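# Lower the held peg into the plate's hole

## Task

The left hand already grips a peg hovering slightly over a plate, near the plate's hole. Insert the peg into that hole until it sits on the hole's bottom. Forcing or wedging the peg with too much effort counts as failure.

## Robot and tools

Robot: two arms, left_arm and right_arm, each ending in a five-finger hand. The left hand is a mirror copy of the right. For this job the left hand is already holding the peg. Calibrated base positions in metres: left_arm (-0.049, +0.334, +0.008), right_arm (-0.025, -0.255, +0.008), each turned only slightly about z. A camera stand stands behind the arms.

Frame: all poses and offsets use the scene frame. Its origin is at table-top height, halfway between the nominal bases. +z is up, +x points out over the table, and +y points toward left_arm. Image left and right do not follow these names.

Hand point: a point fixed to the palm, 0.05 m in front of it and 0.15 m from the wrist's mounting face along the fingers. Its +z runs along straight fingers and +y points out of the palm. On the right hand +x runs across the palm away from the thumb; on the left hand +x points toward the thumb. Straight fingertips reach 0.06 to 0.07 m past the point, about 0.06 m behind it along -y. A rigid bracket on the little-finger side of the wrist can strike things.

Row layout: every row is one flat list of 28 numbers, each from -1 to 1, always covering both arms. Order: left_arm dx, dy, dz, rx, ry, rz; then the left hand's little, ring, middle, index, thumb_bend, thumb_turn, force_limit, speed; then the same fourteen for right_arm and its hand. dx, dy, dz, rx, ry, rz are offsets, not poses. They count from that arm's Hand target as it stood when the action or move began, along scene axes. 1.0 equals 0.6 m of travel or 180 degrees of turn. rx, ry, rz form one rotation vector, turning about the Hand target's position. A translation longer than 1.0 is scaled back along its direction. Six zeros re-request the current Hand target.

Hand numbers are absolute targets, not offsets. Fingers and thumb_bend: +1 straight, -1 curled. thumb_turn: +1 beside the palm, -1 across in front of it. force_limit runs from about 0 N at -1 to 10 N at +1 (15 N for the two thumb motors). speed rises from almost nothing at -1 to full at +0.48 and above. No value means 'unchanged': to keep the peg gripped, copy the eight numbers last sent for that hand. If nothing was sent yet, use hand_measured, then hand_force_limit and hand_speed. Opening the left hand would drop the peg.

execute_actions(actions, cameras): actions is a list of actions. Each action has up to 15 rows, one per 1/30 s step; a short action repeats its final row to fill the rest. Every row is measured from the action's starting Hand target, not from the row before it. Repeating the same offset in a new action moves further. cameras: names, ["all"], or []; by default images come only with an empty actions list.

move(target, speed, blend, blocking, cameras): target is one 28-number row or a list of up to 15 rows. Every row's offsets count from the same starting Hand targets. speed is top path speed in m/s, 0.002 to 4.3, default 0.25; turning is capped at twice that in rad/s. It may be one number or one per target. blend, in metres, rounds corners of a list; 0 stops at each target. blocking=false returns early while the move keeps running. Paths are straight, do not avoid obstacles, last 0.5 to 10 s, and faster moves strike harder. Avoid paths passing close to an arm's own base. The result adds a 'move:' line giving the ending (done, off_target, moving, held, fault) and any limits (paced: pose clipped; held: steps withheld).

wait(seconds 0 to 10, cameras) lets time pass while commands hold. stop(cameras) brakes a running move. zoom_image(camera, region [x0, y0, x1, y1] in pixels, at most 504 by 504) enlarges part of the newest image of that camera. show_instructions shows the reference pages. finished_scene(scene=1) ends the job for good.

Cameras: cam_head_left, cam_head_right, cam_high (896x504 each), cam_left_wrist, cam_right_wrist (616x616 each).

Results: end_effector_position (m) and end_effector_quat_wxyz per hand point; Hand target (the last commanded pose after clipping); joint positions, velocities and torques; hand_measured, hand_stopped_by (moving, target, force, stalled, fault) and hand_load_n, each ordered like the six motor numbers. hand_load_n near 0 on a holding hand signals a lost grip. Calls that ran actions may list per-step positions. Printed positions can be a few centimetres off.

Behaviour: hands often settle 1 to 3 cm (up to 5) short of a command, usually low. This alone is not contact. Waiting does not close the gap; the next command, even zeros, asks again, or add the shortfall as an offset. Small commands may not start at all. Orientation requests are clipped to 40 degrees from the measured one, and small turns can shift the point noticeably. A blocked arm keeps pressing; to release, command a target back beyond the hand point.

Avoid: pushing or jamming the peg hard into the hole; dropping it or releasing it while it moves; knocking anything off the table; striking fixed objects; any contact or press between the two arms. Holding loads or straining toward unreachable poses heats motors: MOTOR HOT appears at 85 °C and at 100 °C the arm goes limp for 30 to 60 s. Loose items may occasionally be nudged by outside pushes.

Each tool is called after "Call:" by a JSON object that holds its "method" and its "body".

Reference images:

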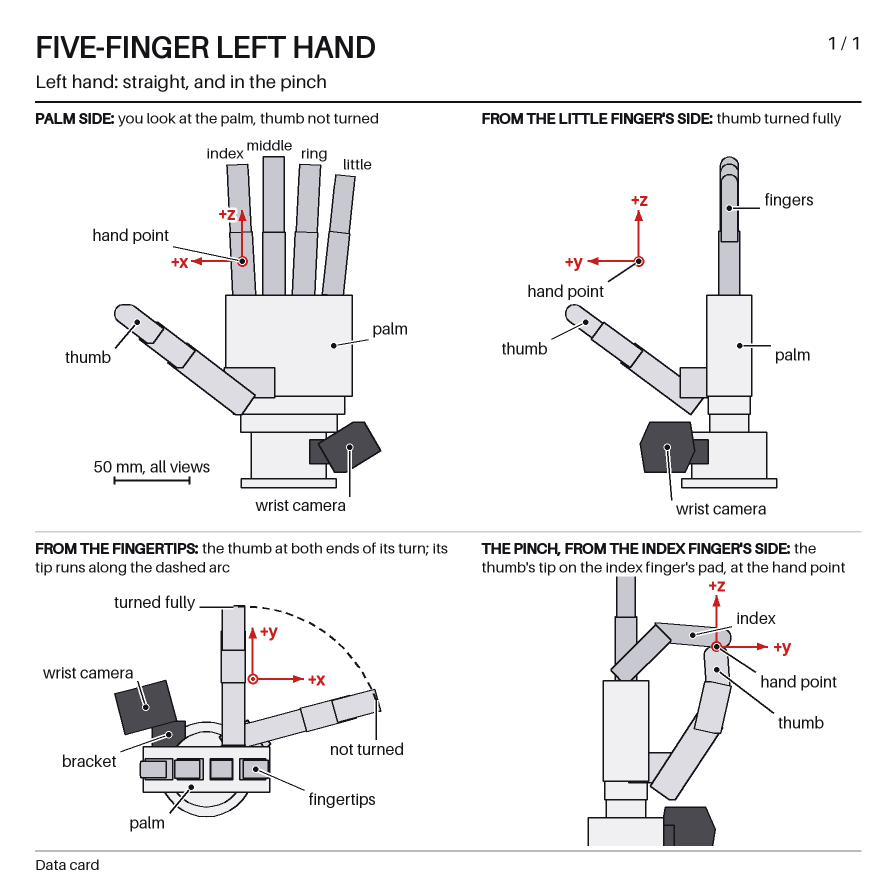

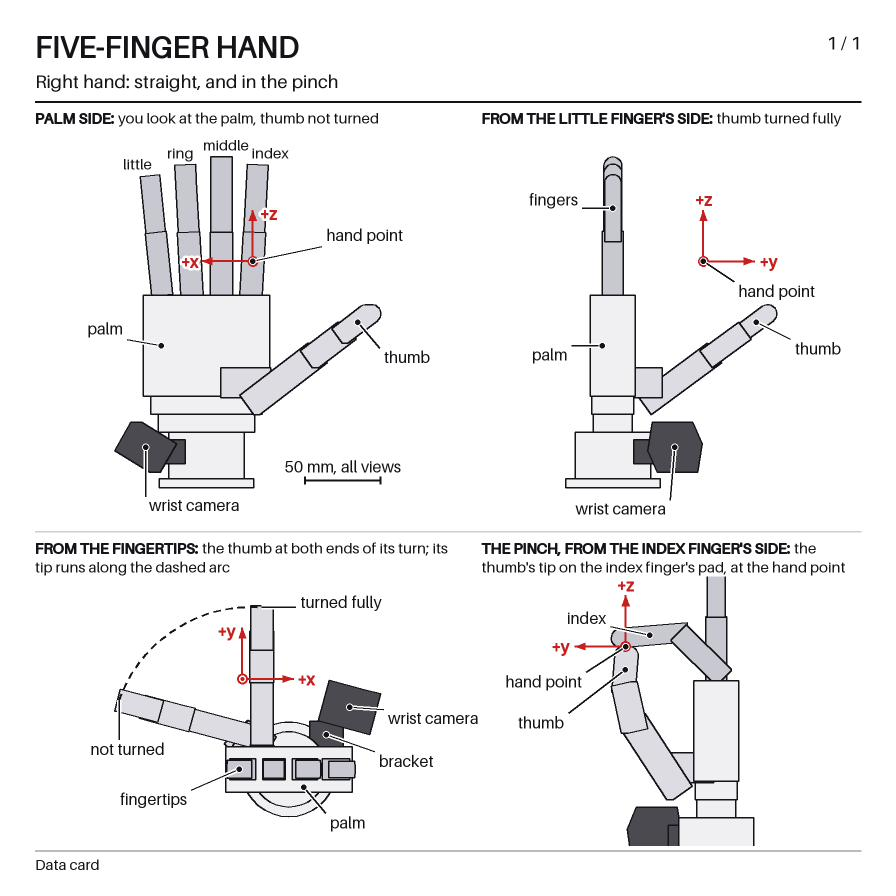

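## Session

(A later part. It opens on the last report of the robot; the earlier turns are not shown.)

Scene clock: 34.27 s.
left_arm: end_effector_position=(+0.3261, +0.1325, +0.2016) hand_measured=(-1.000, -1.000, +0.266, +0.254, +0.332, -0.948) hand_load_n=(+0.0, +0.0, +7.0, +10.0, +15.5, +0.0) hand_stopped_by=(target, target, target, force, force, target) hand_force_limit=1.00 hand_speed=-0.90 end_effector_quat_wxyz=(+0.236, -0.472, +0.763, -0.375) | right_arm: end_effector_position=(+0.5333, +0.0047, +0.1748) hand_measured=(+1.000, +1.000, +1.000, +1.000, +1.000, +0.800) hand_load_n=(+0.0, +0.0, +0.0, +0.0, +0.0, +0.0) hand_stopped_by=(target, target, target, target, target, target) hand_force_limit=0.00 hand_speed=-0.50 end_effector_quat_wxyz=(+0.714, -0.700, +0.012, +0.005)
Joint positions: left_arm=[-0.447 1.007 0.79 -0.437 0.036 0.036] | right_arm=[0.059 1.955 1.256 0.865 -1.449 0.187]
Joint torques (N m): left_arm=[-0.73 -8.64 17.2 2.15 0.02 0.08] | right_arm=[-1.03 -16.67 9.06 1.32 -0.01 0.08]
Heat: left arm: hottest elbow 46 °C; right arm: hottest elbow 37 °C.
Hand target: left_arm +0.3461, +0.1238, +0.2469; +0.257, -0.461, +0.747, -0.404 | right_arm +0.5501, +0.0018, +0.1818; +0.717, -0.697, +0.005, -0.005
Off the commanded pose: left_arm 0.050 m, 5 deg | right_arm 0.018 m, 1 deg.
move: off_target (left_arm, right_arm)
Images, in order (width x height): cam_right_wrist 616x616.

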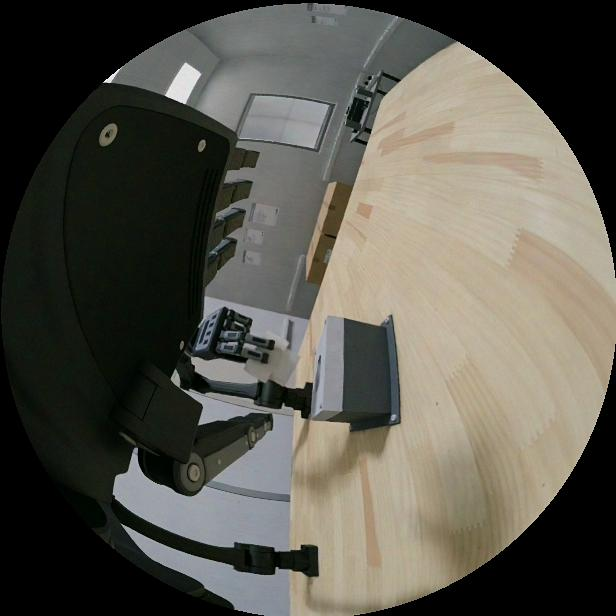

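Call:
{"method": "move", "body": {"target": [0,-0.033,0.033,0.1135,-0.0424,0,-1,-1,0.264,0.254,0.326,-0.948,1.0,-0.9,0,0,0,0,0,0.0,1,1,1,1,1,0.8,0,-0.5], "speed": 0.12, "cameras": ["cam_right_wrist","cam_left_wrist","cam_head_left","cam_high"]}}

Call:
{"method": "zoom_image", "body": {"camera": "cam_right_wrist", "region": [200, 280, 440, 460]}}

Scene clock: 41.73 s.
left_arm: end_effector_position=(+0.3288, +0.1186, +0.2263) hand_measured=(-1.000, -1.000, +0.266, +0.254, +0.332, -0.948) hand_load_n=(+0.0, +0.0, +7.0, +10.0, +15.0, +0.5) hand_stopped_by=(target, target, target, force, force, target) hand_force_limit=1.00 hand_speed=-0.90 end_effector_quat_wxyz=(+0.367, -0.387, +0.802, -0.270) | right_arm: end_effector_position=(+0.5332, +0.0047, +0.1749) hand_measured=(+1.000, +1.000, +1.000, +1.000, +1.000, +0.800) hand_load_n=(+0.0, +0.0, -0.5, +0.0, +0.0, -0.5) hand_stopped_by=(target, target, target, target, target, target) hand_force_limit=0.00 hand_speed=-0.50 end_effector_quat_wxyz=(+0.714, -0.700, +0.012, +0.005)
Joint positions: left_arm=[-0.677 1.047 0.891 -0.519 -0.363 0.209] | right_arm=[0.059 1.955 1.256 0.866 -1.449 0.189]
Joint torques (N m): left_arm=[-1.08 -7.94 17.59 2.04 -0.49 0.21] | right_arm=[-1.03 -16.67 9.07 1.46 -0.01 0.08]
Heat: left arm: hottest elbow 49 °C; right arm: hottest elbow 38 °C.
Hand target: left_arm +0.3462, +0.1042, +0.2666; +0.383, -0.380, +0.788, -0.295 | right_arm +0.5501, +0.0018, +0.1820; +0.717, -0.697, +0.005, -0.006
Off the commanded pose: left_arm 0.046 m, 4 deg | right_arm 0.018 m, 1 deg.
move: off_target (left_arm, right_arm)
Images, in order (width x height): cam_head_left 896x504, cam_high 896x504, cam_left_wrist 616x616, cam_right_wrist 616x616.

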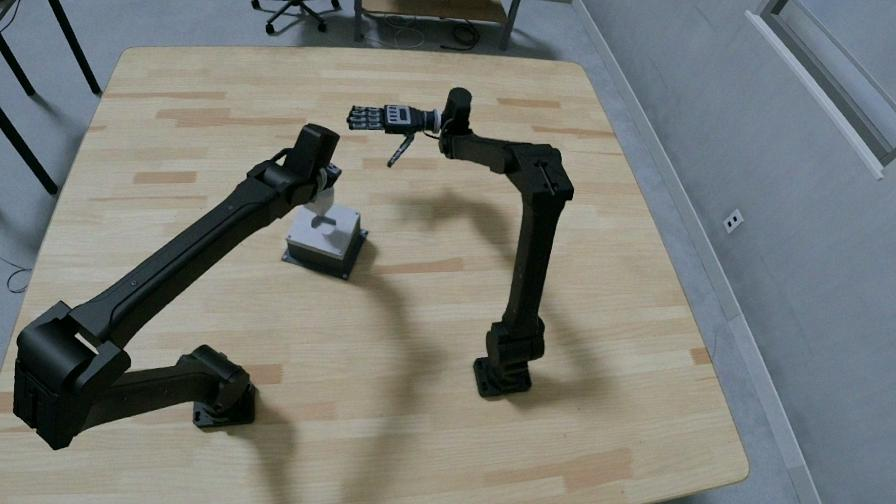

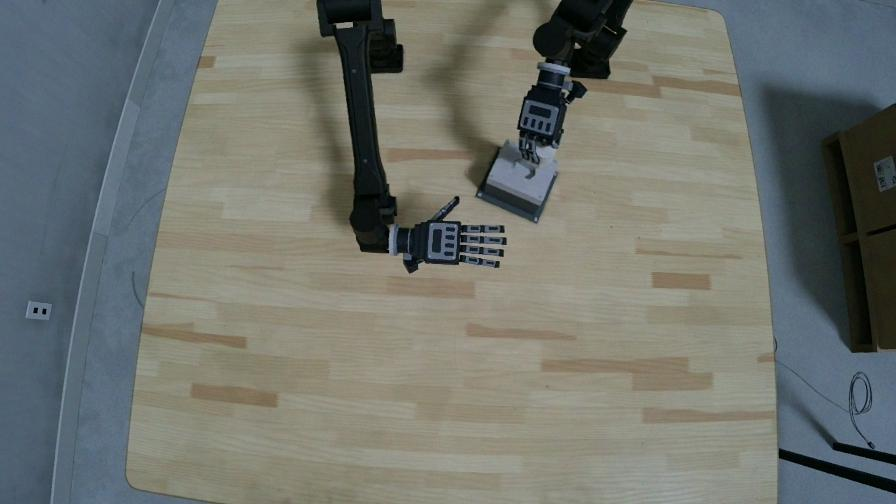

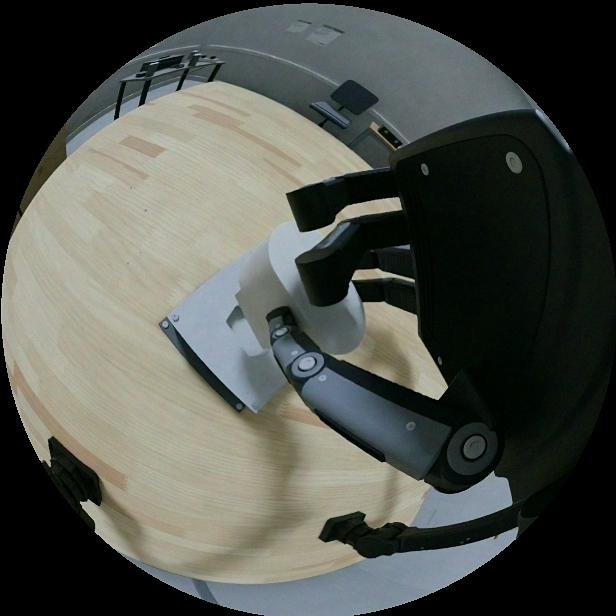

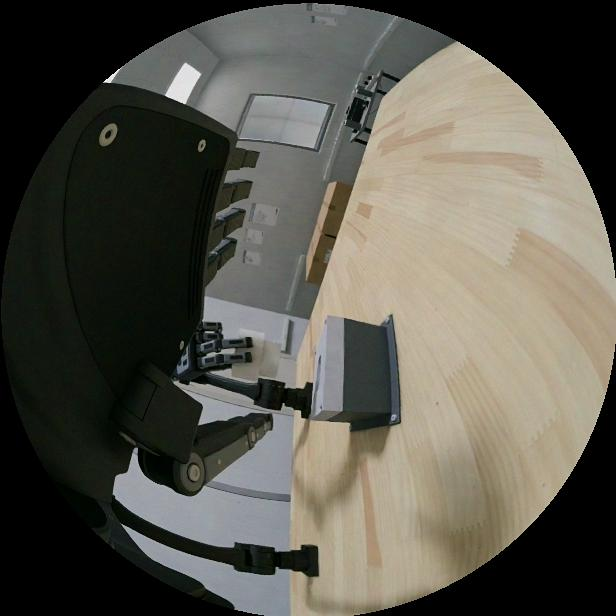

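Scaled by 2.100 from the camera's 616x616 image, which has a finer 880x880 frame.

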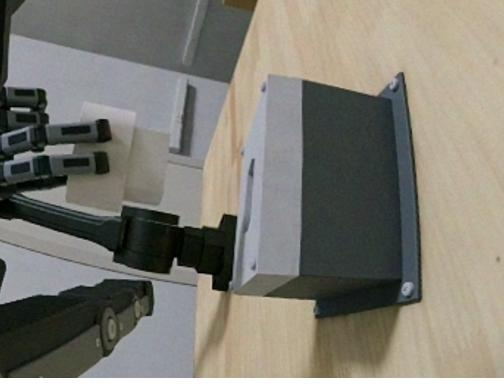

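Call:
{"method": "zoom_image", "body": {"camera": "cam_left_wrist", "region": [150, 210, 350, 410]}}

Call:
{"method": "zoom_image", "body": {"camera": "cam_head_left", "region": [270, 150, 390, 290]}}

Call:
{"method": "zoom_image", "body": {"camera": "cam_right_wrist", "region": [200, 290, 340, 430]}}

Scaled by 2.520 from the camera's 616x616 image, which has a finer 880x880 frame.

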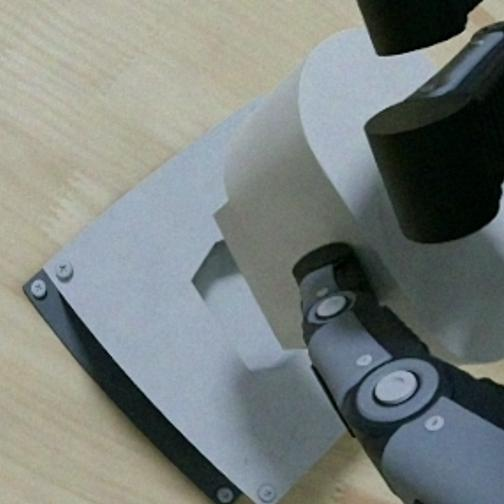

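Scaled by 3.600.

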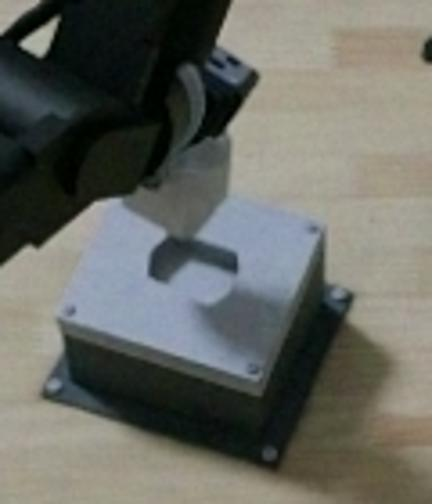

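Scaled by 3.600 from the camera's 616x616 image, which has a finer 880x880 frame.

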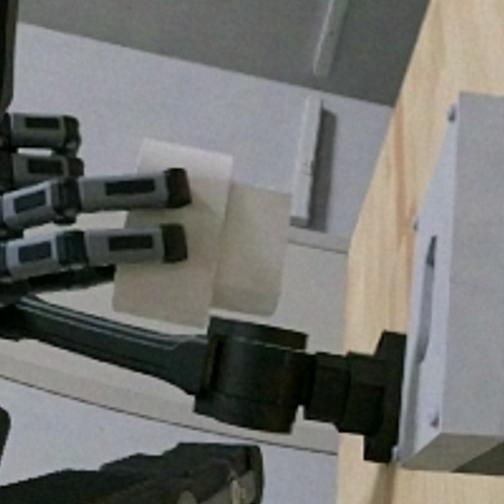

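Call:
{"method": "move", "body": {"target": [0,0,0,0,0,0,-1,-1,0.264,0.254,0.326,-0.948,1.0,-0.9,-0.025,0.03,0.025,-0.167,0,0.0,1,1,1,1,1,0.8,0,-0.5], "speed": 0.2, "cameras": ["cam_right_wrist"]}}

Call:
{"method": "zoom_image", "body": {"camera": "cam_right_wrist", "region": [160, 250, 400, 490]}}

Scene clock: 47.43 s.
left_arm: end_effector_position=(+0.3288, +0.1186, +0.2263) hand_measured=(-1.000, -1.000, +0.266, +0.254, +0.332, -0.948) hand_load_n=(+0.0, +0.0, +7.0, +10.0, +15.5, +0.0) hand_stopped_by=(target, target, target, force, force, target) hand_force_limit=1.00 hand_speed=-0.90 end_effector_quat_wxyz=(+0.367, -0.386, +0.802, -0.270) | right_arm: end_effector_position=(+0.5199, +0.0105, +0.1852) hand_measured=(+1.000, +1.000, +1.000, +1.000, +1.000, +0.800) hand_load_n=(+0.0, +0.0, +0.0, +0.0, +0.0, +0.0) hand_stopped_by=(target, target, target, target, target, target) hand_force_limit=0.00 hand_speed=-0.50 end_effector_quat_wxyz=(-0.509, +0.860, -0.024, -0.009)
Joint positions: left_arm=[-0.677 1.047 0.891 -0.519 -0.363 0.21] | right_arm=[0.161 1.847 1.621 -0.962 -1.026 -1.087]
Joint torques (N m): left_arm=[-1.2 -8.12 17.57 2.03 -0.48 0.17] | right_arm=[0.67 -17.14 10.81 0.42 -0.62 -0.22]
Heat: left arm: hottest elbow 51 °C; right arm: hottest elbow 39 °C.
Hand target: left_arm +0.3462, +0.1042, +0.2666; +0.383, -0.380, +0.788, -0.295 | right_arm +0.5350, +0.0198, +0.1968; -0.512, +0.859, -0.004, +0.006
Off the commanded pose: left_arm 0.046 m, 4 deg | right_arm 0.021 m, 3 deg.
move: off_target (left_arm, right_arm)
Images, in order (width x height): cam_right_wrist 616x616.

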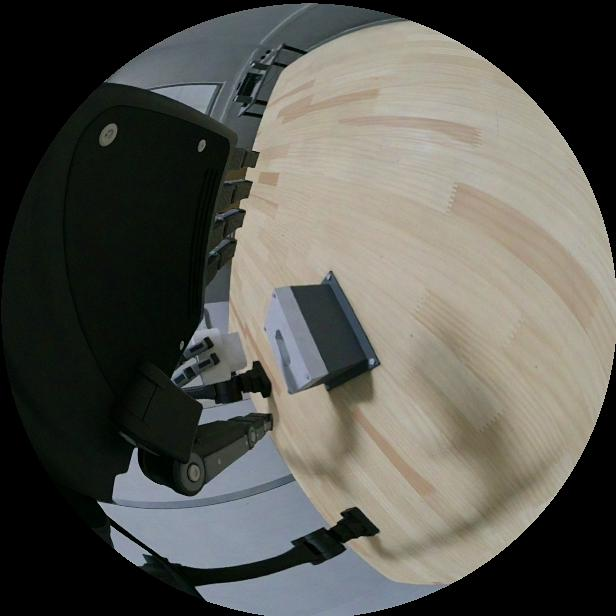

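Scaled by 2.100 from the camera's 616x616 image, which has a finer 880x880 frame.

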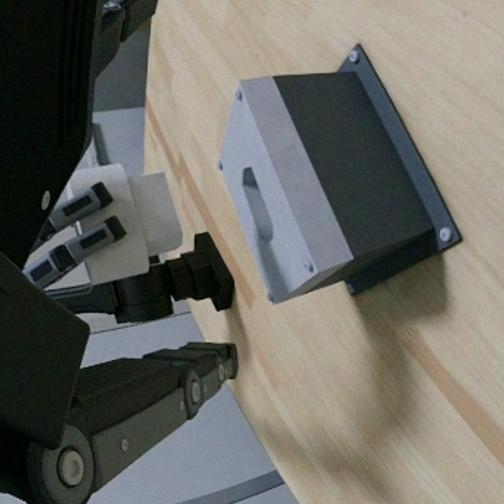

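Call:
{"method": "move", "body": {"target": [[0,0,0,0,0,0,-1,-1,0.264,0.254,0.326,-0.948,1.0,-0.9,-0.08,-0.16,0.05,-0.08,0,0.0,1,1,1,1,1,0.8,0,-0.5],[0,0,0,0,0,0,-1,-1,0.264,0.254,0.326,-0.948,1.0,-0.9,-0.312,-0.125,0.089,-0.167,0,0.0,1,1,1,1,1,0.8,0,-0.5]], "speed": 0.2, "blend": 0.03, "cameras": ["cam_right_wrist","cam_high"]}}

Call:
{"method": "zoom_image", "body": {"camera": "cam_right_wrist", "region": [160, 250, 400, 490]}}

Scene clock: 52.00 s.
left_arm: end_effector_position=(+0.3288, +0.1186, +0.2263) hand_measured=(-1.000, -1.000, +0.266, +0.254, +0.332, -0.948) hand_load_n=(+0.0, +0.0, +7.0, +10.0, +15.0, +0.5) hand_stopped_by=(target, target, target, force, force, target) hand_force_limit=1.00 hand_speed=-0.90 end_effector_quat_wxyz=(+0.367, -0.386, +0.802, -0.270) | right_arm: end_effector_position=(+0.3552, -0.0556, +0.2527) hand_measured=(+1.000, +1.000, +1.000, +1.000, +1.000, +0.800) hand_load_n=(+0.0, +0.0, +0.0, +0.0, +0.0, +0.0) hand_stopped_by=(target, target, target, target, target, target) hand_force_limit=0.00 hand_speed=-0.50 end_effector_quat_wxyz=(-0.274, +0.962, +0.005, +0.015)
Joint positions: left_arm=[-0.677 1.047 0.891 -0.519 -0.363 0.21] | right_arm=[0.301 1.42 1.417 -1.329 -0.508 -1.167]
Joint torques (N m): left_arm=[-1.32 -8.06 17.54 2.04 -0.48 0.18] | right_arm=[0.26 -12.86 6.02 0.29 -0.32 0.05]
Heat: left arm: hottest elbow 52 °C; right arm: hottest elbow 39 °C.
Hand target: left_arm +0.3462, +0.1042, +0.2666; +0.383, -0.380, +0.788, -0.295 | right_arm +0.3478, -0.0552, +0.2501; -0.272, +0.962, -0.002, +0.007
Off the commanded pose: left_arm 0.046 m, 4 deg | right_arm 0.008 m, 1 deg.
move: off_target (left_arm)
Images, in order (width x height): cam_high 896x504, cam_right_wrist 616x616.

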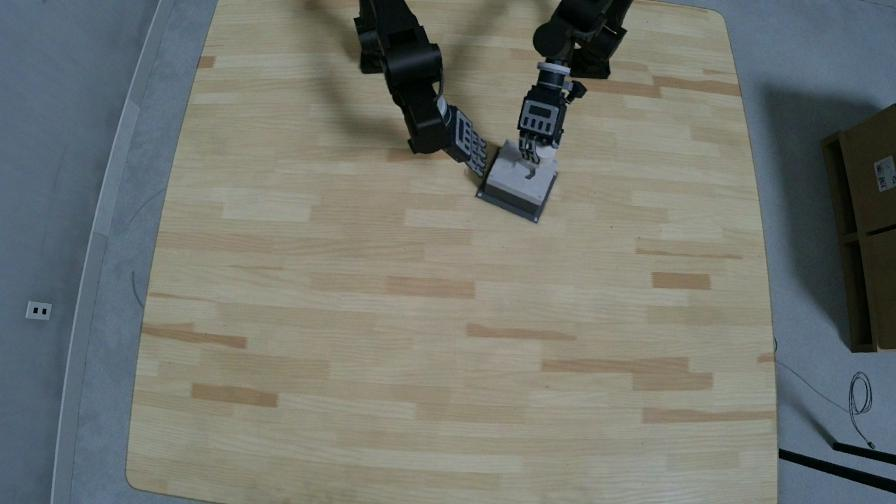

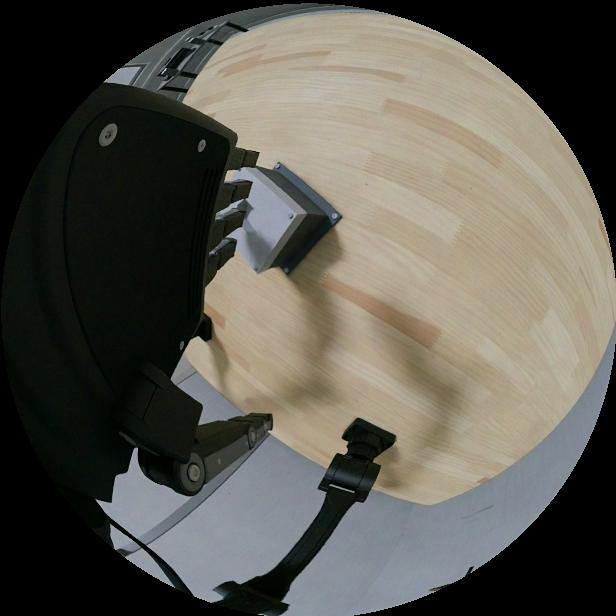

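Scaled by 2.100 from the camera's 616x616 image, which has a finer 880x880 frame.

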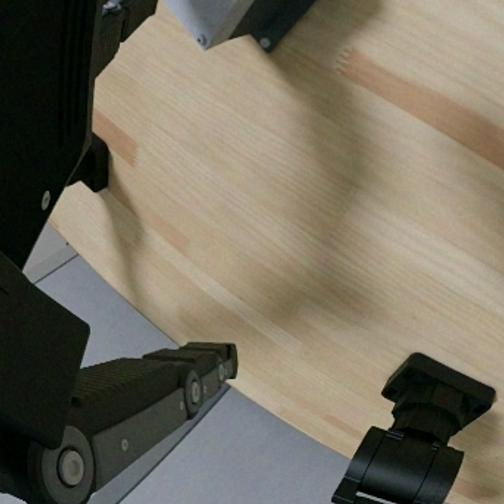

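Call:
{"method": "move", "body": {"target": [0,0,0,0,0,0,-1,-1,0.264,0.254,0.326,-0.948,1.0,-0.9,0.032,0.008,0.058,0.163,-0.044,-0.163,1,1,1,1,1,0.8,0,-0.5], "speed": 0.2, "cameras": ["cam_right_wrist"]}}

Call:
{"method": "zoom_image", "body": {"camera": "cam_right_wrist", "region": [180, 200, 420, 440]}}

Scene clock: 56.37 s.
left_arm: end_effector_position=(+0.3288, +0.1186, +0.2263) hand_measured=(-1.000, -1.000, +0.266, +0.254, +0.332, -0.948) hand_load_n=(+0.0, +0.0, +6.5, +10.0, +15.0, +0.5) hand_stopped_by=(target, target, target, force, force, target) hand_force_limit=1.00 hand_speed=-0.90 end_effector_quat_wxyz=(+0.367, -0.386, +0.802, -0.270) | right_arm: end_effector_position=(+0.3677, -0.0464, +0.2854) hand_measured=(+1.000, +1.000, +1.000, +1.000, +1.000, +0.800) hand_load_n=(+0.0, +0.0, +0.0, +0.0, +0.0, -0.5) hand_stopped_by=(target, target, target, target, target, target) hand_force_limit=0.00 hand_speed=-0.50 end_effector_quat_wxyz=(-0.490, +0.833, -0.217, +0.136)
Joint positions: left_arm=[-0.677 1.047 0.891 -0.519 -0.363 0.21] | right_arm=[0.155 1.12 1.042 -0.612 -0.711 -0.51]
Joint torques (N m): left_arm=[-1.26 -7.94 17.51 2.07 -0.49 0.18] | right_arm=[-1.14 -9.23 6.56 1.74 -0.31 0.07]
Heat: left arm: hottest elbow 53 °C; right arm: hottest elbow 39 °C.
Hand target: left_arm +0.3462, +0.1042, +0.2666; +0.383, -0.380, +0.788, -0.295 | right_arm +0.3671, -0.0504, +0.2851; -0.492, +0.829, -0.226, +0.139
Off the commanded pose: left_arm 0.046 m, 4 deg | right_arm 0.004 m, 1 deg.
move: off_target (left_arm)
Images, in order (width x height): cam_right_wrist 616x616.

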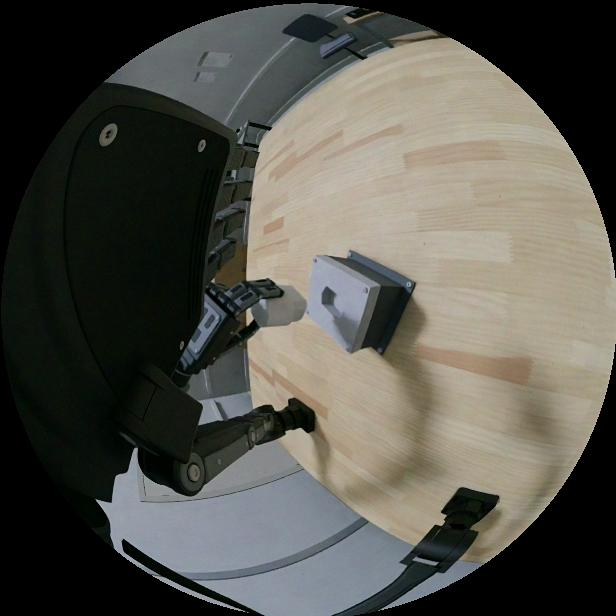

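Scaled by 2.100 from the camera's 616x616 image, which has a finer 880x880 frame.

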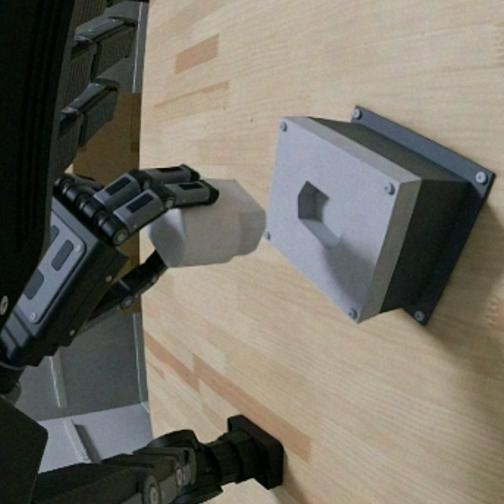

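Call:
{"method": "zoom_image", "body": {"camera": "cam_right_wrist", "region": [300, 245, 400, 355]}}

Call:
{"method": "zoom_image", "body": {"camera": "cam_right_wrist", "region": [230, 260, 330, 360]}}

Scaled by 4.582 from the camera's 616x616 image, which has a finer 880x880 frame.

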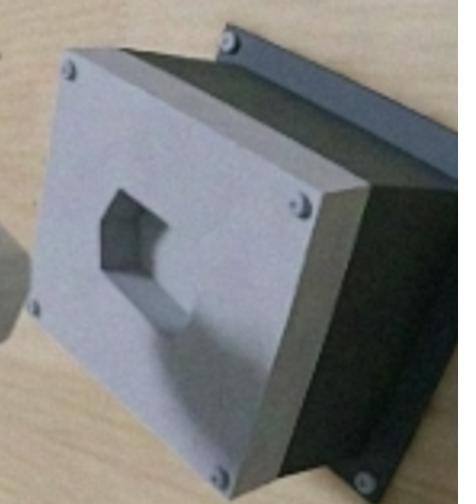

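Scaled by 5.040 from the camera's 616x616 image, which has a finer 880x880 frame.

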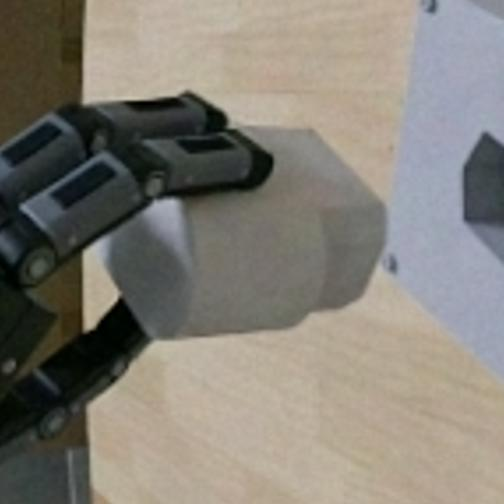

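Call:
{"method": "move", "body": {"target": [0.01,-0.0167,-0.075,0,0,0,-1,-1,0.264,0.254,0.326,-0.948,1.0,-0.9,0,0,0,0,0,0,1,1,1,1,1,0.8,0,-0.5], "speed": 0.08, "cameras": ["cam_right_wrist","cam_left_wrist","cam_head_left","cam_head_right"]}}

Call:
{"method": "zoom_image", "body": {"camera": "cam_right_wrist", "region": [240, 240, 360, 360]}}

Call:
{"method": "zoom_image", "body": {"camera": "cam_left_wrist", "region": [150, 210, 350, 410]}}

Call:
{"method": "zoom_image", "body": {"camera": "cam_head_left", "region": [270, 170, 380, 280]}}

Call:
{"method": "zoom_image", "body": {"camera": "cam_head_right", "region": [280, 170, 390, 280]}}

Scene clock: 72.83 s.
left_arm: end_effector_position=(+0.3489, +0.0998, +0.2187) hand_measured=(-1.000, -1.000, +0.266, +0.254, +0.332, -0.948) hand_load_n=(+0.0, +0.0, +6.5, +10.0, +15.0, +0.5) hand_stopped_by=(target, target, target, force, force, target) hand_force_limit=1.00 hand_speed=-0.90 end_effector_quat_wxyz=(+0.378, -0.384, +0.792, -0.287) | right_arm: end_effector_position=(+0.3677, -0.0463, +0.2855) hand_measured=(+1.000, +1.000, +1.000, +1.000, +1.000, +0.800) hand_load_n=(+0.0, +0.0, -0.5, -0.5, +0.0, -0.5) hand_stopped_by=(target, target, target, target, target, target) hand_force_limit=0.00 hand_speed=-0.50 end_effector_quat_wxyz=(-0.491, +0.833, -0.217, +0.136)
Joint positions: left_arm=[-0.688 1.107 0.891 -0.414 -0.373 0.21] | right_arm=[0.155 1.12 1.042 -0.612 -0.711 -0.509]
Joint torques (N m): left_arm=[-1.26 -8.88 10.81 3.23 -0.47 0.11] | right_arm=[-1.14 -9.52 6.56 1.74 -0.31 0.08]
Heat: left arm: hottest elbow 58 °C; right arm: hottest elbow 40 °C.
Hand target: left_arm +0.3521, +0.0942, +0.2218; +0.383, -0.380, +0.788, -0.295 | right_arm +0.3671, -0.0504, +0.2851; -0.493, +0.829, -0.226, +0.139
Off the commanded pose: left_arm 0.007 m, 1 deg | right_arm 0.004 m, 1 deg.
move: done
Images, in order (width x height): cam_head_left 896x504, cam_head_right 896x504, cam_left_wrist 616x616, cam_right_wrist 616x616.

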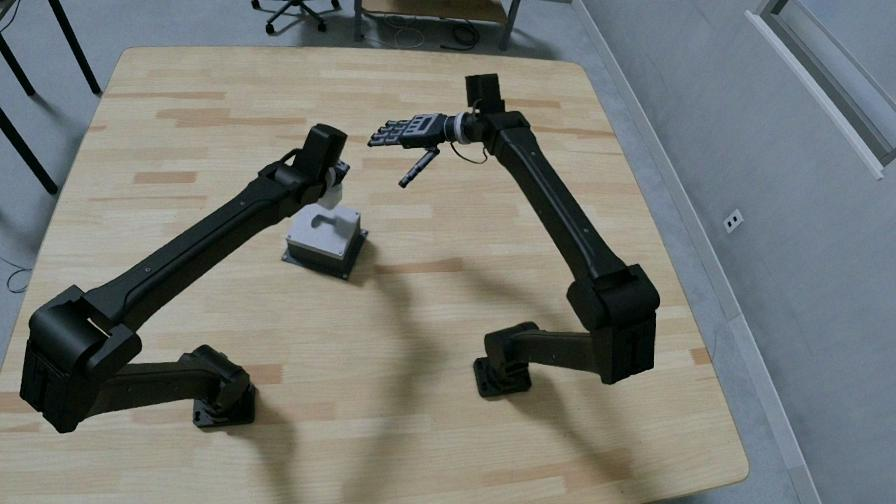

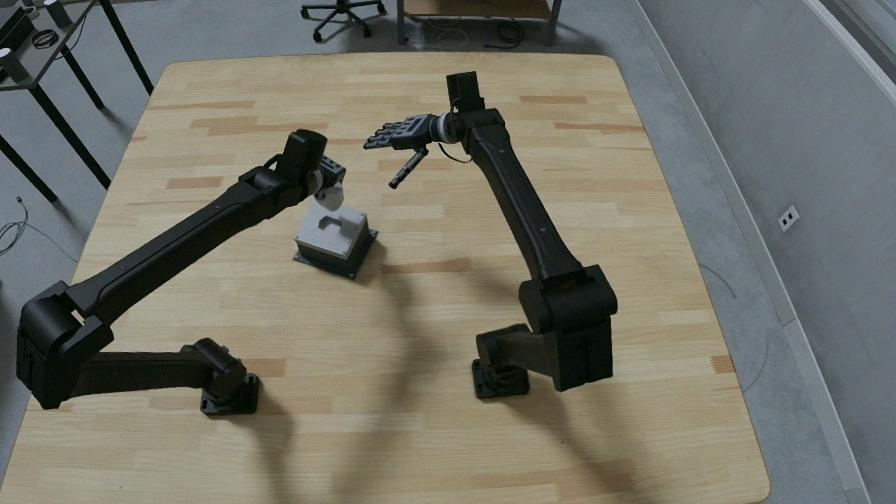

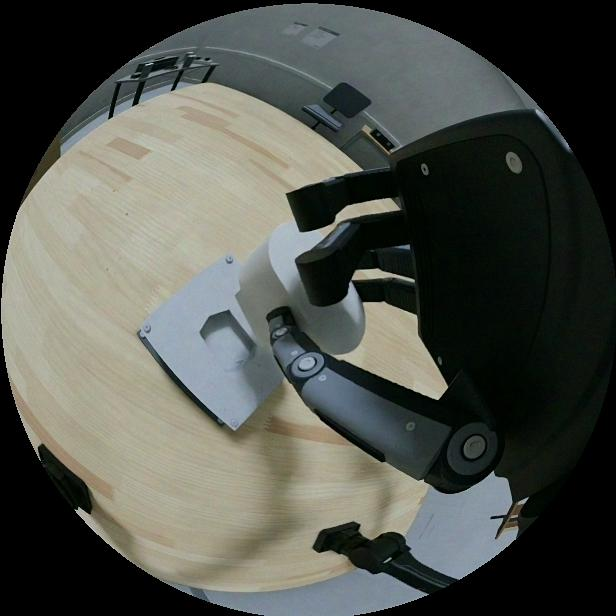

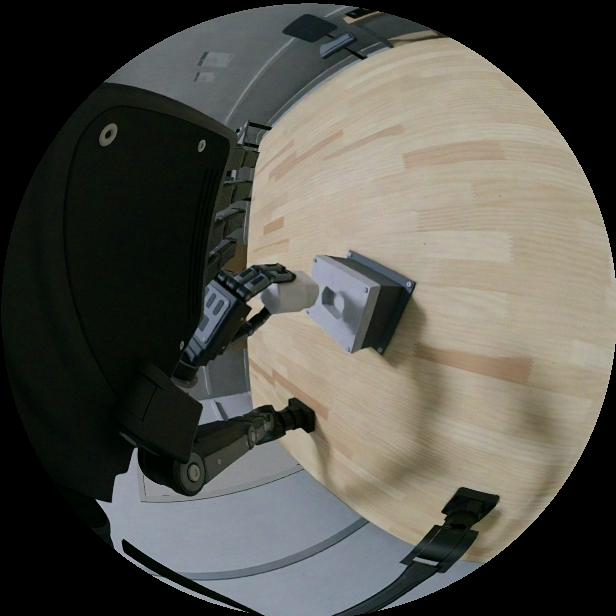

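Scaled by 4.200 from the camera's 616x616 image, which has a finer 880x880 frame.

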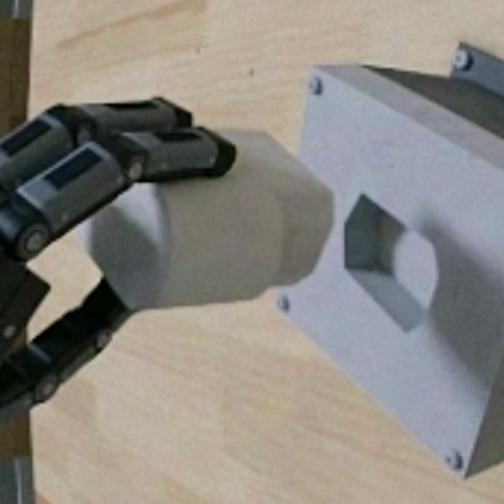

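Scaled by 2.520 from the camera's 616x616 image, which has a finer 880x880 frame.

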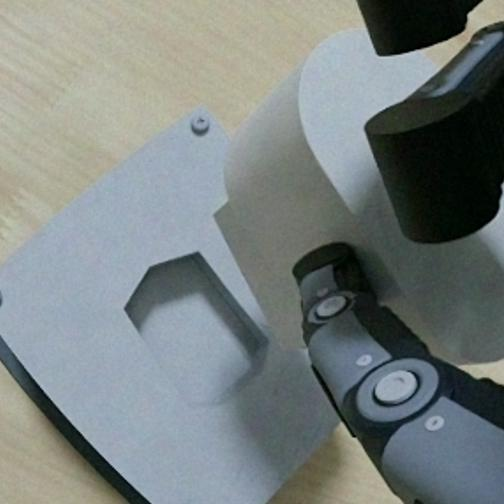

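Scaled by 4.582.

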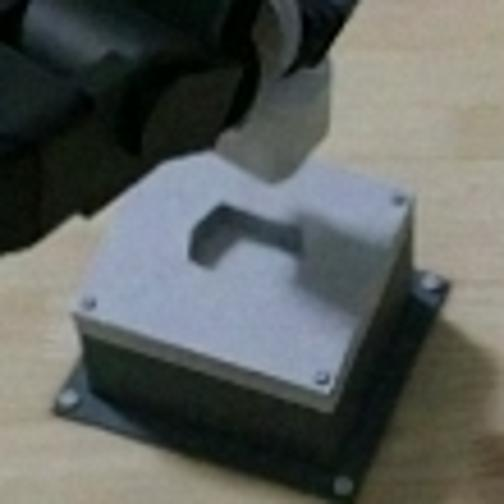

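Scaled by 4.582.

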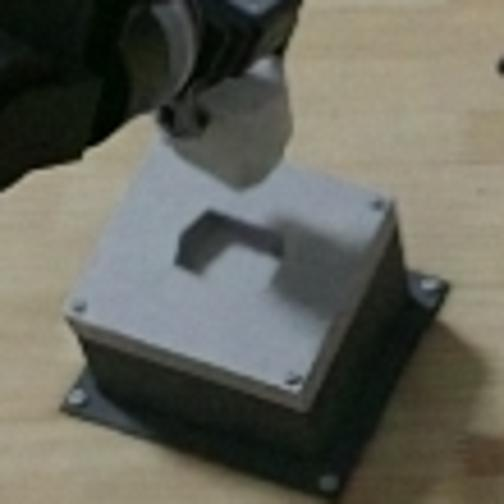

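Call:
{"method": "zoom_image", "body": {"camera": "cam_right_wrist", "region": [285, 265, 335, 315]}}

Call:
{"method": "zoom_image", "body": {"camera": "cam_left_wrist", "region": [220, 280, 290, 350]}}

Scaled by 10.080 from the camera's 616x616 image, which has a finer 880x880 frame.

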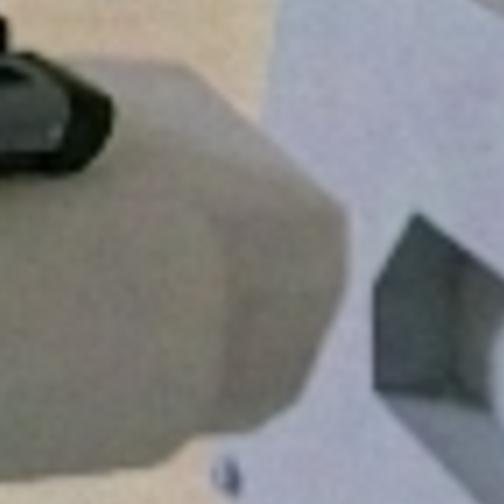

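Scaled by 7.200 from the camera's 616x616 image, which has a finer 880x880 frame.

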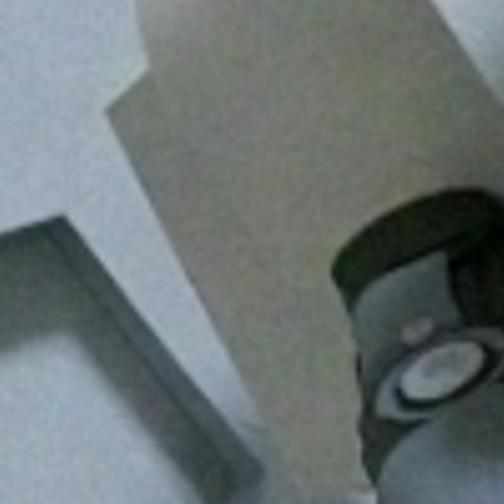

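Call:
{"method": "move", "body": {"target": [-0.03,0.0167,-0.067,0,0,0.0444,-1,-1,0.264,0.254,0.326,-0.948,1.0,-0.9,0,0,0,0,0,0,1,1,1,1,1,0.8,0,-0.5], "speed": 0.06, "cameras": ["cam_right_wrist","cam_left_wrist","cam_head_left","cam_head_right"]}}

Call:
{"method": "zoom_image", "body": {"camera": "cam_right_wrist", "region": [260, 240, 380, 360]}}

Call:
{"method": "zoom_image", "body": {"camera": "cam_left_wrist", "region": [150, 230, 300, 380]}}

Call:
{"method": "zoom_image", "body": {"camera": "cam_head_left", "region": [270, 170, 380, 280]}}

Call:
{"method": "zoom_image", "body": {"camera": "cam_head_right", "region": [280, 170, 390, 280]}}

Scene clock: 90.40 s.
left_arm: end_effector_position=(+0.3339, +0.1082, +0.1844) hand_measured=(-1.000, -1.000, +0.266, +0.254, +0.332, -0.948) hand_load_n=(+0.0, +0.0, +7.0, +10.0, +15.0, +0.5) hand_stopped_by=(target, target, target, force, force, target) hand_force_limit=1.00 hand_speed=-0.90 end_effector_quat_wxyz=(+0.401, -0.434, +0.763, -0.262) | right_arm: end_effector_position=(+0.3677, -0.0463, +0.2855) hand_measured=(+1.000, +1.000, +1.000, +1.000, +1.000, +0.800) hand_load_n=(+0.0, +0.0, +0.0, +0.0, +0.0, +0.0) hand_stopped_by=(target, target, target, target, target, target) hand_force_limit=0.00 hand_speed=-0.50 end_effector_quat_wxyz=(-0.491, +0.833, -0.217, +0.136)
Joint positions: left_arm=[-0.743 1.112 0.805 -0.369 -0.529 0.09] | right_arm=[0.155 1.12 1.042 -0.612 -0.711 -0.509]
Joint torques (N m): left_arm=[-1.26 -8.59 9.58 3.06 -0.58 0.05] | right_arm=[-1.14 -9.52 6.56 1.74 -0.31 0.08]
Heat: left arm: hottest elbow 57 °C; right arm: hottest elbow 41 °C.
Hand target: left_arm +0.3341, +0.1041, +0.1814; +0.403, -0.434, +0.760, -0.268 | right_arm +0.3671, -0.0504, +0.2851; -0.493, +0.829, -0.226, +0.139
Off the commanded pose: left_arm 0.005 m, 1 deg | right_arm 0.004 m, 1 deg.
move: done
Images, in order (width x height): cam_head_left 896x504, cam_head_right 896x504, cam_left_wrist 616x616, cam_right_wrist 616x616.

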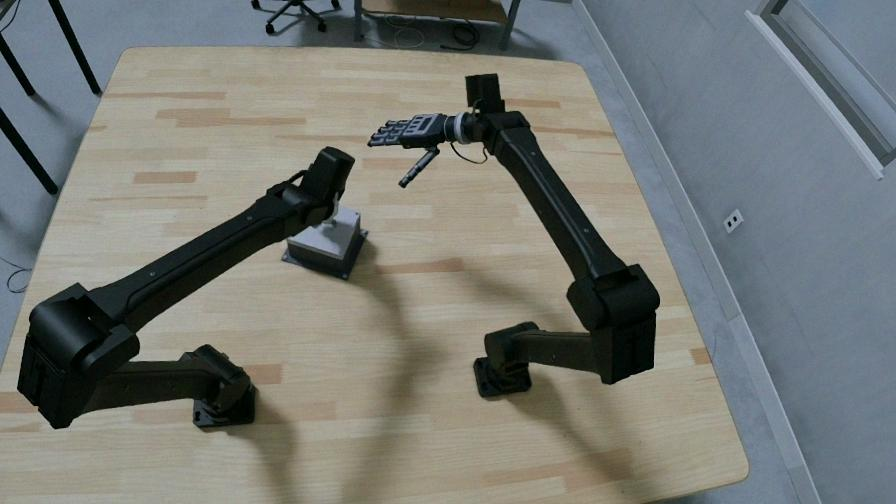

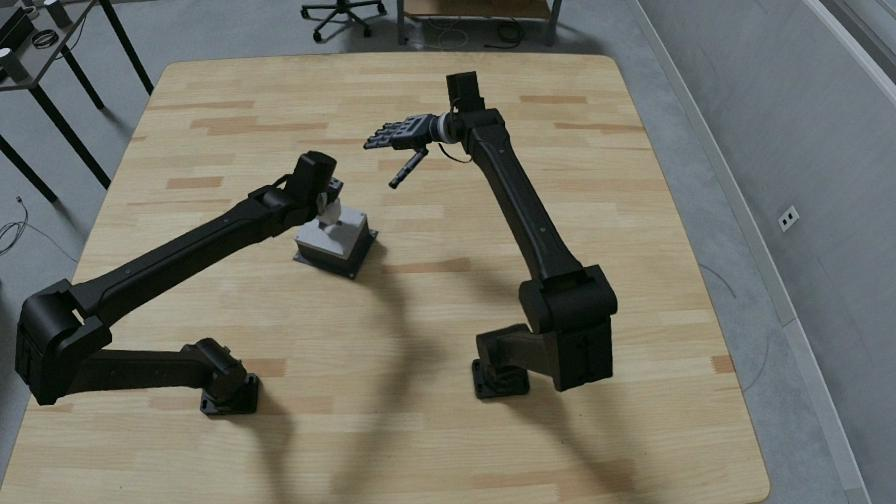

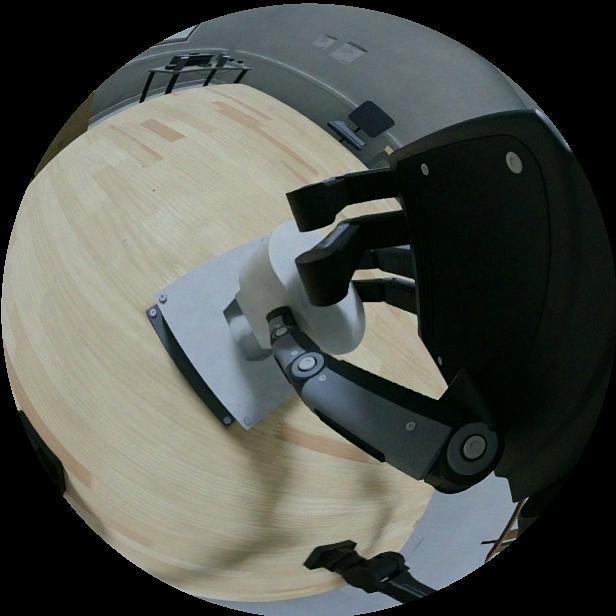

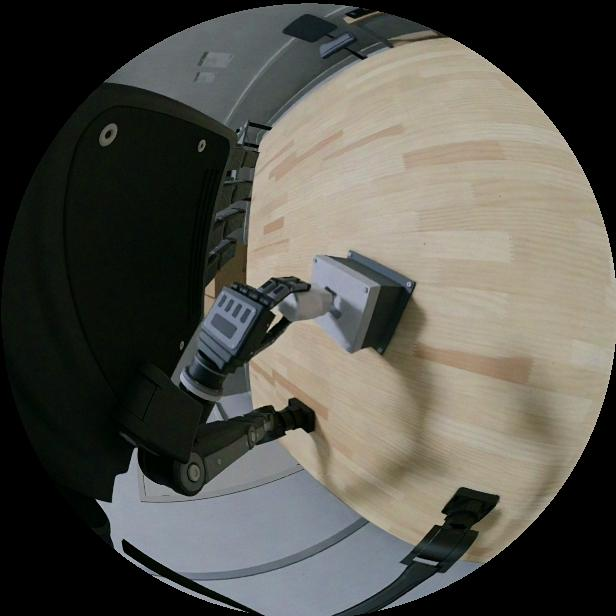

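Scaled by 4.200 from the camera's 616x616 image, which has a finer 880x880 frame.

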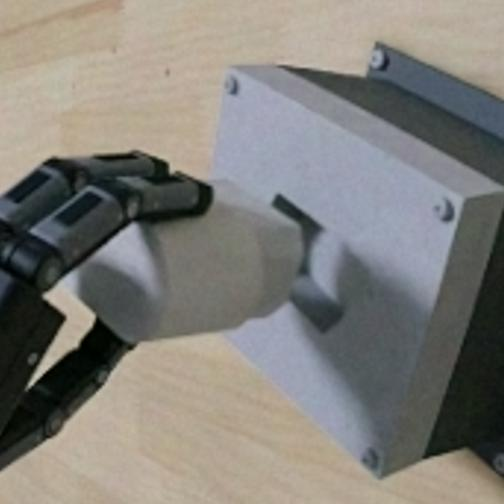

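Scaled by 3.360 from the camera's 616x616 image, which has a finer 880x880 frame.

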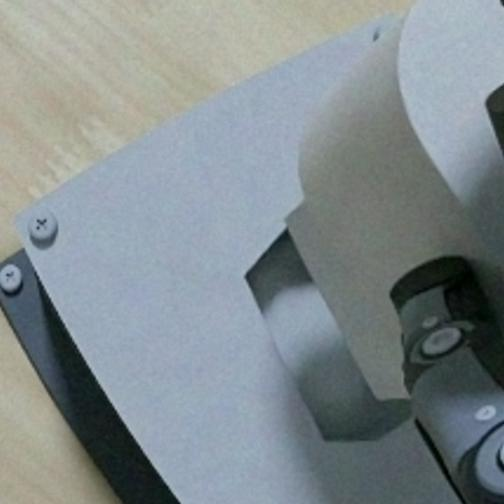

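Scaled by 4.582.

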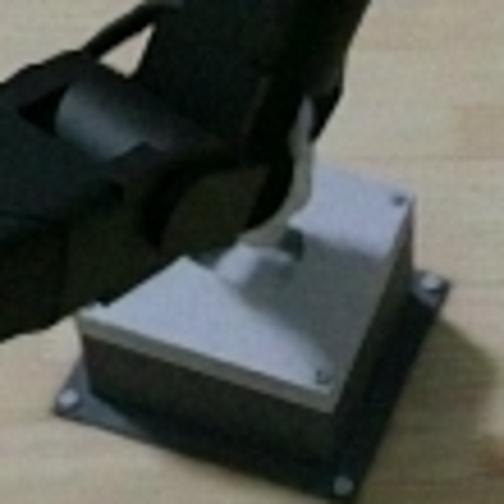

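Scaled by 4.582.

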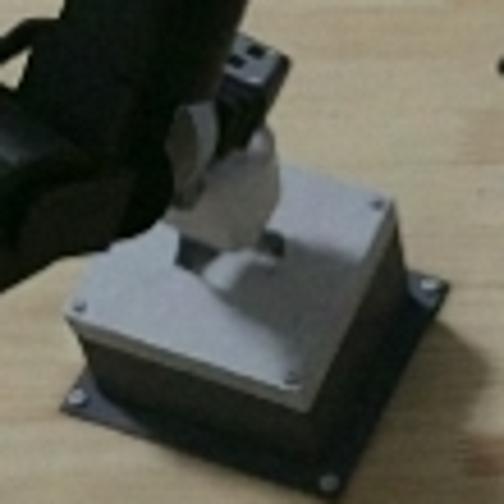

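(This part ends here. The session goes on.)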